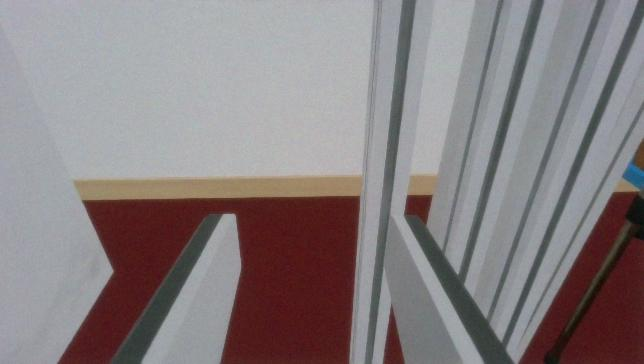

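Emit:
move(target={"side": "left", "x": 0.30, "y": 0.308, "z": 0.545, "quat_wxyz": [0.5196, 0.4797, -0.4797, -0.5196]})

Emit:
move(base={"x_m_s": 0.12, "for_s": 0.4})

Emit:
move(target={"side": "left", "x": 0.355, "y": 0.308, "z": 0.545, "quat_wxyz": [0.5196, 0.4797, -0.4797, -0.5196]}, cameras=["left_wrist_camera"])

Scene clock: 470.97 s.
Joint torques (N m): left_arm=[1.89 5.18 2.14 -7.14 0.13 -1.82 0.29] | right_arm=[3.23 -8.84 -3.41 -5.27 0.09 -1.12 -0.22]
External joint torques (N m): left_arm=[0.75 1.08 -0.2 -0.43 -0.07 0.03 0.28] | right_arm=[-0.91 -0.66 0.44 -0.78 -0.03 -0.02 -0.24]
Wrist force (N): left_arm=[-0.4 -6.0 -3.1] | right_arm=[-8.2 -2.5 -11.1]
Wrist torque (N m): left_arm=[0.03 -0.17 0.28] | right_arm=[-0.10 -0.68 -0.34]
Wrist force, peak (N): left_arm=[-0.9 -6.3 -3.6] | right_arm=[-8.5 -2.6 -11.3]
move: done
base_odometry: x=+0.400 y=+0.494 heading=+0.001
lidar_m: 0.51 0.48 0.98 4.33 2.08 1.52 1.44 1.49 2.03 1.27 0.50 0.50
base_status: not commanded
joint_positions: torso_squat_rad=+0.990 torso_shift_rad=+0.490 torso_pitch_rad=+0.190 torso_yaw_rad=+0.000 left_shoulder_pitch_rad=+0.381 left_shoulder_roll_rad=+0.252 left_shoulder_yaw_rad=-0.099 left_elbow_rad=-1.386 left_forearm_roll_rad=+0.127 left_wrist_pitch_rad=-0.677 left_hand_roll_rad=-1.456 left_gripper_m=+0.045 right_shoulder_pitch_rad=+0.400 right_shoulder_roll_rad=-0.350 right_shoulder_yaw_rad=+0.004 right_elbow_rad=-1.200 right_forearm_roll_rad=-0.043 right_wrist_pitch_rad=-0.006 right_hand_roll_rad=+0.044 right_gripper_m=+0.100 head_pan_rad=+0.200 head_tilt_rad=+0.700
joint_status: all done
wheel_motors_off: 0
motor_effort: left_wheel=-5(6) right_wheel=+2(4)
contact_limits: left_gripper_m 672.5 mA
chest: x=+0.0112 y=+0.0003 z=+0.9232 quat_wxyz=(+0.995, +0.000, +0.095, +0.000) (m; base frame)
left_hand: x=+0.3001 y=+0.3079 z=+0.5450 quat_wxyz=(+0.520, +0.480, -0.480, -0.519) (m; base frame)
left_hand_status: reached (checked arc, planned for 0.4 s): 0 mm and 0.0 deg off.
right_hand: x=+0.1602 y=-0.4332 z=+0.3765 quat_wxyz=(+0.939, -0.152, -0.298, +0.085) (m; base frame)
camera_calibration:
head_camera: T_world_to_cam=[[0.139079, -0.990095, -0.0192206, 0.0175222], [-0.739125, -0.0908691, -0.667411, 0.853563], [0.659053, 0.107029, -0.744442, 0.725011], [0, 0, 0, 1]] pos_world=[0.150632, 0.0173137, 1.10974]
left_wrist_camera: T_world_to_cam=[[-0.0327895, -0.999179, 0.0237739, 0.303922], [-0.544407, -0.00209285, -0.838819, 0.653096], [0.83818, -0.0404471, -0.543891, 0.136145], [0, 0, 0, 1]] pos_world=[0.251401, 0.310546, 0.614652]
right_wrist_camera: T_world_to_cam=[[-0.804897, -0.234526, -0.545104, 0.234294], [-0.314278, 0.947658, 0.0563393, 0.469886], [0.503359, 0.216661, -0.836473, 0.402241], [0, 0, 0, 1]] pos_world=[0.133785, -0.477493, 0.437705]

Scene clock: 472.37 s.
Joint torques (N m): left_arm=[1.79 5.01 1.74 -6.63 -0.1 -1.91 0.3] | right_arm=[4.02 -8.58 -2.96 -5.59 0.36 -1.26 -0.06]
External joint torques (N m): left_arm=[0.65 0.91 -0.6 0.08 -0.3 -0.07 0.29] | right_arm=[-0.13 -0.41 0.88 -1.11 0.25 -0.16 -0.08]
Wrist force (N): left_arm=[-0.7 -5.9 -3.5] | right_arm=[-8.1 -2.6 -11.1]
Wrist torque (N m): left_arm=[0.02 -0.18 0.27] | right_arm=[-0.08 -0.68 -0.33]
Wrist force, peak (N): left_arm=[-0.5 -6.2 -3.9] | right_arm=[-8.1 -2.7 -11.6]
move: done
base_odometry: x=+0.448 y=+0.494 heading=+0.000
lidar_m: 0.47 0.43 0.95 4.16 2.16 1.56 1.48 1.53 2.09 1.11 0.46 0.60
base_status: done (sent for 0.4 of 0.4 s)
joint_positions: torso_squat_rad=+0.990 torso_shift_rad=+0.490 torso_pitch_rad=+0.190 torso_yaw_rad=+0.000 left_shoulder_pitch_rad=+0.381 left_shoulder_roll_rad=+0.252 left_shoulder_yaw_rad=-0.099 left_elbow_rad=-1.386 left_forearm_roll_rad=+0.127 left_wrist_pitch_rad=-0.677 left_hand_roll_rad=-1.456 left_gripper_m=+0.045 right_shoulder_pitch_rad=+0.400 right_shoulder_roll_rad=-0.350 right_shoulder_yaw_rad=+0.004 right_elbow_rad=-1.200 right_forearm_roll_rad=-0.043 right_wrist_pitch_rad=-0.006 right_hand_roll_rad=+0.044 right_gripper_m=+0.100 head_pan_rad=+0.200 head_tilt_rad=+0.700
joint_status: not commanded
wheel_motors_off: 0
motor_effort: left_wheel=-5(23) right_wheel=+1(32)
contact_limits: left_gripper_m 672.5 mA
chest: x=+0.0112 y=+0.0003 z=+0.9232 quat_wxyz=(+0.995, +0.000, +0.095, +0.000) (m; base frame)
left_hand: x=+0.3000 y=+0.3079 z=+0.5450 quat_wxyz=(+0.520, +0.480, -0.480, -0.519) (m; base frame)
right_hand: x=+0.1602 y=-0.4332 z=+0.3765 quat_wxyz=(+0.938, -0.152, -0.298, +0.085) (m; base frame)
camera_calibration:
head_camera: T_world_to_cam=[[0.139079, -0.990095, -0.0192206, 0.0175361], [-0.739125, -0.0908691, -0.667411, 0.853489], [0.659053, 0.107029, -0.744442, 0.725077], [0, 0, 0, 1]] pos_world=[0.150532, 0.0173137, 1.10974]
left_wrist_camera: T_world_to_cam=[[-0.0327895, -0.999179, 0.0237739, 0.303916], [-0.544407, -0.00209285, -0.838819, 0.653126], [0.83818, -0.0404471, -0.543891, 0.136284], [0, 0, 0, 1]] pos_world=[0.251301, 0.310546, 0.614752]
right_wrist_camera: T_world_to_cam=[[-0.804872, -0.234602, -0.545109, 0.234256], [-0.314342, 0.947639, 0.056295, 0.469905], [0.50336, 0.216661, -0.836473, 0.402241], [0, 0, 0, 1]] pos_world=[0.133785, -0.477493, 0.437705]

Scene clock: 473.17 s.
Joint torques (N m): left_arm=[-1.25 3.25 2.64 -7.15 0.08 -1.94 0.3] | right_arm=[4.12 -9 -3.28 -5.48 0.29 -1.25 -0.23]
External joint torques (N m): left_arm=[0.29 -0.98 0.22 0.1 -0.11 -0.1 0.28] | right_arm=[-0.02 -0.83 0.57 -1 0.17 -0.15 -0.26]
Wrist force (N): left_arm=[-0.2 -6.1 -3.4] | right_arm=[-8.5 -2.5 -11.1]
Wrist torque (N m): left_arm=[0.07 -0.13 0.26] | right_arm=[-0.08 -0.72 -0.34]
Wrist force, peak (N): left_arm=[-1.4 -6.8 -4.1] | right_arm=[-8.4 -2.3 -11.4]
move: done
base_odometry: x=+0.448 y=+0.494 heading=+0.000
lidar_m: 0.47 0.43 0.95 4.15 2.15 1.57 1.49 1.53 2.10 1.11 0.46 0.59
base_status: not commanded
joint_positions: torso_squat_rad=+0.990 torso_shift_rad=+0.490 torso_pitch_rad=+0.190 torso_yaw_rad=+0.000 left_shoulder_pitch_rad=+0.234 left_shoulder_roll_rad=+0.247 left_shoulder_yaw_rad=-0.077 left_elbow_rad=-1.329 left_forearm_roll_rad=+0.138 left_wrist_pitch_rad=-0.586 left_hand_roll_rad=-1.461 left_gripper_m=+0.045 right_shoulder_pitch_rad=+0.400 right_shoulder_roll_rad=-0.350 right_shoulder_yaw_rad=+0.004 right_elbow_rad=-1.200 right_forearm_roll_rad=-0.043 right_wrist_pitch_rad=-0.006 right_hand_roll_rad=+0.044 right_gripper_m=+0.100 head_pan_rad=+0.200 head_tilt_rad=+0.700
joint_status: all done
wheel_motors_off: 0
motor_effort: left_wheel=-5(5) right_wheel=+4(5)
contact_limits: left_gripper_m 672.5 mA
chest: x=+0.0112 y=+0.0003 z=+0.9232 quat_wxyz=(+0.995, +0.000, +0.095, +0.000) (m; base frame)
left_hand: x=+0.3549 y=+0.3078 z=+0.5454 quat_wxyz=(+0.520, +0.479, -0.479, -0.520) (m; base frame)
left_hand_status: reached (checked arc, planned for 0.4 s): 0 mm and 0.1 deg off.
right_hand: x=+0.1601 y=-0.4332 z=+0.3765 quat_wxyz=(+0.939, -0.152, -0.298, +0.085) (m; base frame)
pictures: left_wrist_camera
camera_calibration:
left_wrist_camera: T_world_to_cam=[[-0.0325291, -0.999196, 0.02343, 0.305746], [-0.54538, -0.00189952, -0.838187, 0.683255], [0.837558, -0.0400437, -0.544879, 0.091069], [0, 0, 0, 1]] pos_world=[0.306304, 0.310445, 0.615154]

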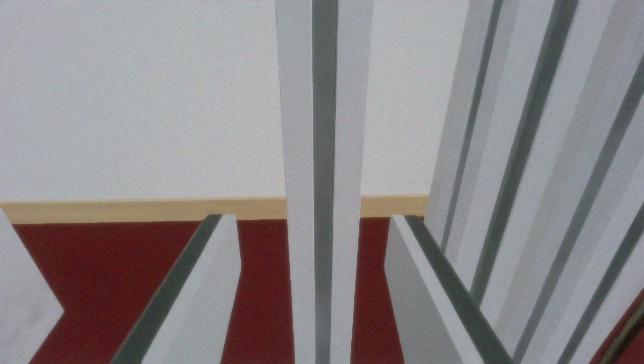

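Emit:
move(target={"side": "left", "x": 0.385, "y": 0.304, "z": 0.545, "quat_wxyz": [0.5196, 0.4797, -0.4797, -0.5196]})

Emit:
move(target={"side": "left", "x": 0.422, "y": 0.304, "z": 0.545, "quat_wxyz": [0.5196, 0.4797, -0.4797, -0.5196]}, cameras=["left_wrist_camera"])

Scene clock: 477.60 s.
Joint torques (N m): left_arm=[-2.3 3.04 2.9 -7.15 0.26 -1.92 0] | right_arm=[3.25 -8.55 -3.32 -5.03 0.36 -1.35 -0.34]
External joint torques (N m): left_arm=[0.79 -1.17 0.55 0.32 0.09 -0.07 -0.02] | right_arm=[-0.9 -0.38 0.53 -0.54 0.25 -0.25 -0.36]
Wrist force (N): left_arm=[-0.5 -6.1 -3.5] | right_arm=[-8.5 -2.5 -11.2]
Wrist torque (N m): left_arm=[0.05 -0.18 0.21] | right_arm=[-0.08 -0.74 -0.34]
Wrist force, peak (N): left_arm=[-0.7 -7.0 -2.6] | right_arm=[-8.5 -2.5 -11.4]
move: done
base_odometry: x=+0.448 y=+0.494 heading=+0.000
lidar_m: 0.48 0.44 0.95 4.14 2.15 1.56 1.48 1.54 2.10 1.10 0.45 0.60
base_status: not commanded
joint_positions: torso_squat_rad=+0.990 torso_shift_rad=+0.490 torso_pitch_rad=+0.190 torso_yaw_rad=+0.000 left_shoulder_pitch_rad=+0.145 left_shoulder_roll_rad=+0.238 left_shoulder_yaw_rad=-0.067 left_elbow_rad=-1.277 left_forearm_roll_rad=+0.142 left_wrist_pitch_rad=-0.550 left_hand_roll_rad=-1.471 left_gripper_m=+0.045 right_shoulder_pitch_rad=+0.400 right_shoulder_roll_rad=-0.350 right_shoulder_yaw_rad=+0.004 right_elbow_rad=-1.200 right_forearm_roll_rad=-0.043 right_wrist_pitch_rad=-0.006 right_hand_roll_rad=+0.044 right_gripper_m=+0.100 head_pan_rad=+0.200 head_tilt_rad=+0.700
joint_status: all done
wheel_motors_off: 0
motor_effort: left_wheel=-5(5) right_wheel=+4(5)
contact_limits: left_gripper_m 672.5 mA
chest: x=+0.0112 y=+0.0003 z=+0.9232 quat_wxyz=(+0.995, +0.000, +0.095, +0.000) (m; base frame)
left_hand: x=+0.3850 y=+0.3039 z=+0.5451 quat_wxyz=(+0.520, +0.480, -0.480, -0.520) (m; base frame)
left_hand_status: reached (checked arc, planned for 0.3 s): 0 mm and 0.0 deg off.
right_hand: x=+0.1601 y=-0.4332 z=+0.3765 quat_wxyz=(+0.939, -0.152, -0.298, +0.085) (m; base frame)
camera_calibration:
head_camera: T_world_to_cam=[[0.139079, -0.990095, -0.0192206, 0.0175361], [-0.739125, -0.0908691, -0.667411, 0.853489], [0.659053, 0.107029, -0.744442, 0.725077], [0, 0, 0, 1]] pos_world=[0.150532, 0.0173137, 1.10974]
left_wrist_camera: T_world_to_cam=[[-0.0329087, -0.999185, 0.0233941, 0.302984], [-0.5447, -0.00169496, -0.838629, 0.699308], [0.837985, -0.040341, -0.5442, 0.065015], [0, 0, 0, 1]] pos_world=[0.336402, 0.306545, 0.614753]
right_wrist_camera: T_world_to_cam=[[-0.804904, -0.234505, -0.545103, 0.234224], [-0.31426, 0.947663, 0.0563518, 0.469849], [0.503359, 0.216662, -0.836473, 0.402291], [0, 0, 0, 1]] pos_world=[0.133685, -0.477493, 0.437705]

Scene clock: 478.40 s.
Joint torques (N m): left_arm=[-4.67 4.18 2.63 -7.32 0.22 -1.99 0.01] | right_arm=[3.39 -8.32 -3.18 -5.15 0.47 -1.2 -0.12]
External joint torques (N m): left_arm=[0.42 -0.31 0.28 0.29 0.05 -0.14 0] | right_arm=[-0.76 -0.15 0.67 -0.67 0.35 -0.1 -0.15]
Wrist force (N): left_arm=[-0.5 -6.1 -3.3] | right_arm=[-8.2 -2.5 -11.1]
Wrist torque (N m): left_arm=[0.08 -0.17 0.23] | right_arm=[-0.09 -0.70 -0.33]
Wrist force, peak (N): left_arm=[-0.9 -6.8 -3.1] | right_arm=[-8.5 -2.7 -11.4]
move: done
base_odometry: x=+0.448 y=+0.494 heading=+0.000
lidar_m: 0.47 0.43 0.95 4.15 2.14 1.56 1.48 1.54 2.10 1.11 0.46 0.60
base_status: not commanded
joint_positions: torso_squat_rad=+0.990 torso_shift_rad=+0.490 torso_pitch_rad=+0.190 torso_yaw_rad=+0.000 left_shoulder_pitch_rad=+0.028 left_shoulder_roll_rad=+0.238 left_shoulder_yaw_rad=-0.052 left_elbow_rad=-1.188 left_forearm_roll_rad=+0.149 left_wrist_pitch_rad=-0.522 left_hand_roll_rad=-1.471 left_gripper_m=+0.045 right_shoulder_pitch_rad=+0.400 right_shoulder_roll_rad=-0.350 right_shoulder_yaw_rad=+0.004 right_elbow_rad=-1.200 right_forearm_roll_rad=-0.043 right_wrist_pitch_rad=-0.006 right_hand_roll_rad=+0.044 right_gripper_m=+0.100 head_pan_rad=+0.200 head_tilt_rad=+0.700
joint_status: all done
wheel_motors_off: 0
motor_effort: left_wheel=-5(5) right_wheel=+4(5)
contact_limits: left_gripper_m 672.5 mA
chest: x=+0.0112 y=+0.0003 z=+0.9232 quat_wxyz=(+0.995, +0.000, +0.095, +0.000) (m; base frame)
left_hand: x=+0.4220 y=+0.3039 z=+0.5452 quat_wxyz=(+0.520, +0.479, -0.480, -0.520) (m; base frame)
left_hand_status: reached (checked arc, planned for 0.4 s): 0 mm and 0.0 deg off.
right_hand: x=+0.1601 y=-0.4332 z=+0.3765 quat_wxyz=(+0.939, -0.152, -0.298, +0.085) (m; base frame)
pictures: left_wrist_camera
camera_calibration:
left_wrist_camera: T_world_to_cam=[[-0.03257, -0.999192, 0.023554, 0.303871], [-0.54508, -0.00199567, -0.838382, 0.719657], [0.837751, -0.0401449, -0.544574, 0.0344551], [0, 0, 0, 1]] pos_world=[0.373303, 0.306445, 0.614953]

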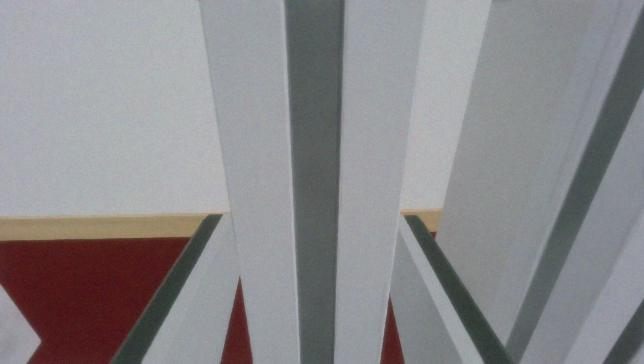

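Emit:
move(joints={"left_gripper_m": 0.015})

Emit:
move(target={"side": "left", "x": 0.405, "y": 0.305, "z": 0.59, "quat_wxyz": [0.5196, 0.4797, -0.4797, -0.5196]})

Emit:
move(target={"side": "left", "x": 0.32, "y": 0.31, "z": 0.66, "quat_wxyz": [0.5, 0.5, -0.5, -0.5]}, cameras=["head_camera", "left_wrist_camera"])

Scene clock: 482.80 s.
Joint torques (N m): left_arm=[-4.09 3.95 3 -7.19 -0.23 -2.07 -0.43] | right_arm=[2.95 -8.1 -3.53 -5.17 0.33 -1.28 -0.15]
External joint torques (N m): left_arm=[0.99 -0.55 0.65 0.43 -0.39 -0.22 -0.44] | right_arm=[-1.19 0.08 0.31 -0.69 0.22 -0.18 -0.18]
Wrist force (N): left_arm=[1.2 -4.8 -2.8] | right_arm=[-8.3 -2.7 -11.1]
Wrist torque (N m): left_arm=[-0.11 -0.23 1.03] | right_arm=[-0.07 -0.69 -0.32]
Wrist force, peak (N): left_arm=[-0.1 -6.4 -3.8] | right_arm=[-8.5 -2.7 -11.4]
move: off_target
base_odometry: x=+0.448 y=+0.494 heading=+0.000
lidar_m: 0.47 0.43 0.95 4.16 2.15 1.57 1.49 1.54 2.10 1.10 0.46 0.59
base_status: not commanded
joint_positions: torso_squat_rad=+0.990 torso_shift_rad=+0.490 torso_pitch_rad=+0.190 torso_yaw_rad=+0.000 left_shoulder_pitch_rad=+0.028 left_shoulder_roll_rad=+0.238 left_shoulder_yaw_rad=-0.052 left_elbow_rad=-1.188 left_forearm_roll_rad=+0.149 left_wrist_pitch_rad=-0.522 left_hand_roll_rad=-1.471 left_gripper_m=+0.031 right_shoulder_pitch_rad=+0.400 right_shoulder_roll_rad=-0.350 right_shoulder_yaw_rad=+0.004 right_elbow_rad=-1.200 right_forearm_roll_rad=-0.043 right_wrist_pitch_rad=-0.006 right_hand_roll_rad=+0.044 right_gripper_m=+0.100 head_pan_rad=+0.200 head_tilt_rad=+0.700
joint_status: left_gripper_m off_target (ended at +0.031, target +0.015)
wheel_motors_off: 0
motor_effort: left_wheel=-5(5) right_wheel=+4(5)
contact_limits: left_gripper_m 672.5 mA
chest: x=+0.0112 y=+0.0003 z=+0.9232 quat_wxyz=(+0.995, +0.000, +0.095, +0.000) (m; base frame)
left_hand: x=+0.4220 y=+0.3039 z=+0.5452 quat_wxyz=(+0.520, +0.479, -0.480, -0.520) (m; base frame)
right_hand: x=+0.1601 y=-0.4332 z=+0.3765 quat_wxyz=(+0.939, -0.152, -0.298, +0.085) (m; base frame)
camera_calibration:
head_camera: T_world_to_cam=[[0.139079, -0.990095, -0.0192206, 0.0175361], [-0.739125, -0.0908691, -0.667411, 0.853489], [0.659053, 0.107029, -0.744442, 0.725077], [0, 0, 0, 1]] pos_world=[0.150532, 0.0173137, 1.10974]
left_wrist_camera: T_world_to_cam=[[-0.0325158, -0.999192, 0.0236405, 0.303798], [-0.545082, -0.00209764, -0.83838, 0.719688], [0.837752, -0.0401466, -0.544573, 0.0344547], [0, 0, 0, 1]] pos_world=[0.373303, 0.306445, 0.614953]
right_wrist_camera: T_world_to_cam=[[-0.804904, -0.234505, -0.545103, 0.234224], [-0.31426, 0.947663, 0.0563518, 0.469849], [0.503359, 0.216662, -0.836473, 0.402291], [0, 0, 0, 1]] pos_world=[0.133685, -0.477493, 0.437705]

Scene clock: 483.87 s.
Joint torques (N m): left_arm=[-7.11 5.61 3.83 -12.34 0.04 -4.6 0.39] | right_arm=[3.22 -8.76 -3.35 -5.41 0.3 -1.19 -0.24]
External joint torques (N m): left_arm=[-3.74 1.36 1.09 -3.92 -0.11 -2.77 0.37] | right_arm=[-0.93 -0.59 0.5 -0.92 0.19 -0.09 -0.27]
Wrist force (N): left_arm=[-0.2 -15.4 -4.5] | right_arm=[-8.4 -2.7 -11.2]
Wrist torque (N m): left_arm=[-0.26 -0.17 0.26] | right_arm=[-0.06 -0.71 -0.35]
Wrist force, peak (N): left_arm=[-1.0 -19.4 -4.6] | right_arm=[-8.3 -2.1 -11.6]
move: done
base_odometry: x=+0.448 y=+0.494 heading=+0.000
lidar_m: 0.47 0.42 0.96 4.15 2.15 1.57 1.48 1.54 2.10 1.12 0.45 0.59
base_status: not commanded
joint_positions: torso_squat_rad=+0.990 torso_shift_rad=+0.490 torso_pitch_rad=+0.190 torso_yaw_rad=+0.000 left_shoulder_pitch_rad=+0.187 left_shoulder_roll_rad=+0.257 left_shoulder_yaw_rad=-0.046 left_elbow_rad=-1.508 left_forearm_roll_rad=+0.154 left_wrist_pitch_rad=-0.366 left_hand_roll_rad=-1.470 left_gripper_m=+0.031 right_shoulder_pitch_rad=+0.400 right_shoulder_roll_rad=-0.350 right_shoulder_yaw_rad=+0.004 right_elbow_rad=-1.200 right_forearm_roll_rad=-0.043 right_wrist_pitch_rad=-0.006 right_hand_roll_rad=+0.044 right_gripper_m=+0.100 head_pan_rad=+0.200 head_tilt_rad=+0.700
joint_status: all done
wheel_motors_off: 0
motor_effort: left_wheel=-3(5) right_wheel=+5(7)
contact_limits: left_gripper_m 672.5 mA
chest: x=+0.0113 y=+0.0003 z=+0.9232 quat_wxyz=(+0.995, +0.000, +0.095, +0.000) (m; base frame)
left_hand: x=+0.4041 y=+0.3050 z=+0.5892 quat_wxyz=(+0.518, +0.480, -0.482, -0.519) (m; base frame)
left_hand_status: reached (checked arc, planned for 0.7 s): 1 mm and 0.3 deg off.
right_hand: x=+0.1601 y=-0.4332 z=+0.3765 quat_wxyz=(+0.939, -0.152, -0.298, +0.085) (m; base frame)
camera_calibration:
head_camera: T_world_to_cam=[[0.139075, -0.990095, -0.0192401, 0.0176435], [-0.73922, -0.0908683, -0.667306, 0.85347], [0.658948, 0.107028, -0.744535, 0.72512], [0, 0, 0, 1]] pos_world=[0.150632, 0.0174137, 1.10974]
left_wrist_camera: T_world_to_cam=[[-0.0346027, -0.99912, 0.0237187, 0.30404], [-0.540238, -0.00126696, -0.841511, 0.746346], [0.8408, -0.0419322, -0.539719, 0.0698545], [0, 0, 0, 1]] pos_world=[0.354991, 0.307647, 0.658549]
right_wrist_camera: T_world_to_cam=[[-0.805052, -0.234569, -0.544857, 0.234104], [-0.314239, 0.947672, 0.0563149, 0.469867], [0.503136, 0.216551, -0.836636, 0.402339], [0, 0, 0, 1]] pos_world=[0.133685, -0.477494, 0.437705]

Scene clock: 484.93 s.
Joint torques (N m): left_arm=[-1.76 4.77 3.64 -12.53 -0.08 -4.24 0.19] | right_arm=[3.71 -8.62 -3.71 -5.58 0.24 -1.35 -0.25]
External joint torques (N m): left_arm=[-3.34 0.85 0.65 -4.05 -0.25 -2.49 0.18] | right_arm=[-0.44 -0.44 0.14 -1.1 0.13 -0.25 -0.28]
Wrist force (N): left_arm=[-0.4 -15.2 -2.9] | right_arm=[-8.1 -2.5 -11.3]
Wrist torque (N m): left_arm=[-0.09 -0.19 0.25] | right_arm=[-0.08 -0.68 -0.35]
Wrist force, peak (N): left_arm=[-1.3 -18.0 -2.6] | right_arm=[-8.6 -2.6 -11.2]
move: done
base_odometry: x=+0.448 y=+0.494 heading=+0.000
lidar_m: 0.47 0.44 0.95 4.14 2.14 1.56 1.49 1.55 2.10 1.10 0.47 0.59
base_status: not commanded
joint_positions: torso_squat_rad=+0.990 torso_shift_rad=+0.490 torso_pitch_rad=+0.190 torso_yaw_rad=+0.000 left_shoulder_pitch_rad=+0.549 left_shoulder_roll_rad=+0.291 left_shoulder_yaw_rad=-0.048 left_elbow_rad=-1.905 left_forearm_roll_rad=+0.160 left_wrist_pitch_rad=-0.399 left_hand_roll_rad=-1.451 left_gripper_m=+0.031 right_shoulder_pitch_rad=+0.400 right_shoulder_roll_rad=-0.350 right_shoulder_yaw_rad=+0.004 right_elbow_rad=-1.200 right_forearm_roll_rad=-0.043 right_wrist_pitch_rad=-0.006 right_hand_roll_rad=+0.044 right_gripper_m=+0.100 head_pan_rad=+0.200 head_tilt_rad=+0.700
joint_status: all done
wheel_motors_off: 0
motor_effort: left_wheel=-4(6) right_wheel=+3(7)
contact_limits: left_gripper_m 672.5 mA
chest: x=+0.0113 y=+0.0003 z=+0.9232 quat_wxyz=(+0.995, +0.000, +0.095, +0.000) (m; base frame)
left_hand: x=+0.3199 y=+0.3100 z=+0.6591 quat_wxyz=(+0.501, +0.500, -0.500, -0.500) (m; base frame)
left_hand_status: reached (checked arc, planned for 0.7 s): 1 mm and 0.1 deg off.
right_hand: x=+0.1601 y=-0.4332 z=+0.3765 quat_wxyz=(+0.939, -0.152, -0.298, +0.085) (m; base frame)
pictures: head_camera, left_wrist_camera
camera_calibration:
head_camera: T_world_to_cam=[[0.139074, -0.990095, -0.0192411, 0.0176309], [-0.73922, -0.0908669, -0.667306, 0.853544], [0.658948, 0.107028, -0.744535, 0.725054], [0, 0, 0, 1]] pos_world=[0.150732, 0.0174137, 1.10974]
left_wrist_camera: T_world_to_cam=[[-0.0340042, -0.999199, 0.0210942, 0.306147], [-0.477399, -0.00230348, -0.878684, 0.764526], [0.878029, -0.0399493, -0.476938, 0.12471], [0, 0, 0, 1]] pos_world=[0.265895, 0.312645, 0.724798]

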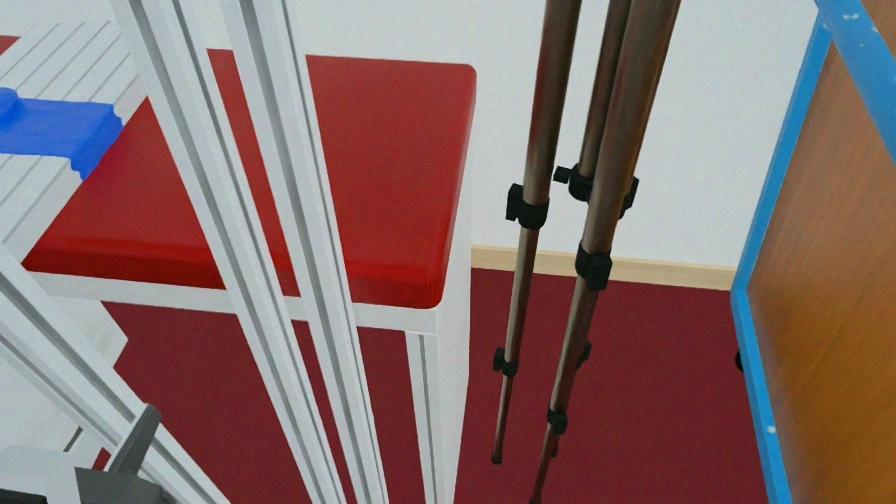

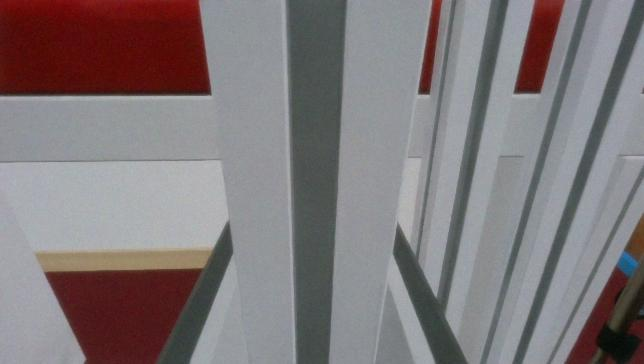

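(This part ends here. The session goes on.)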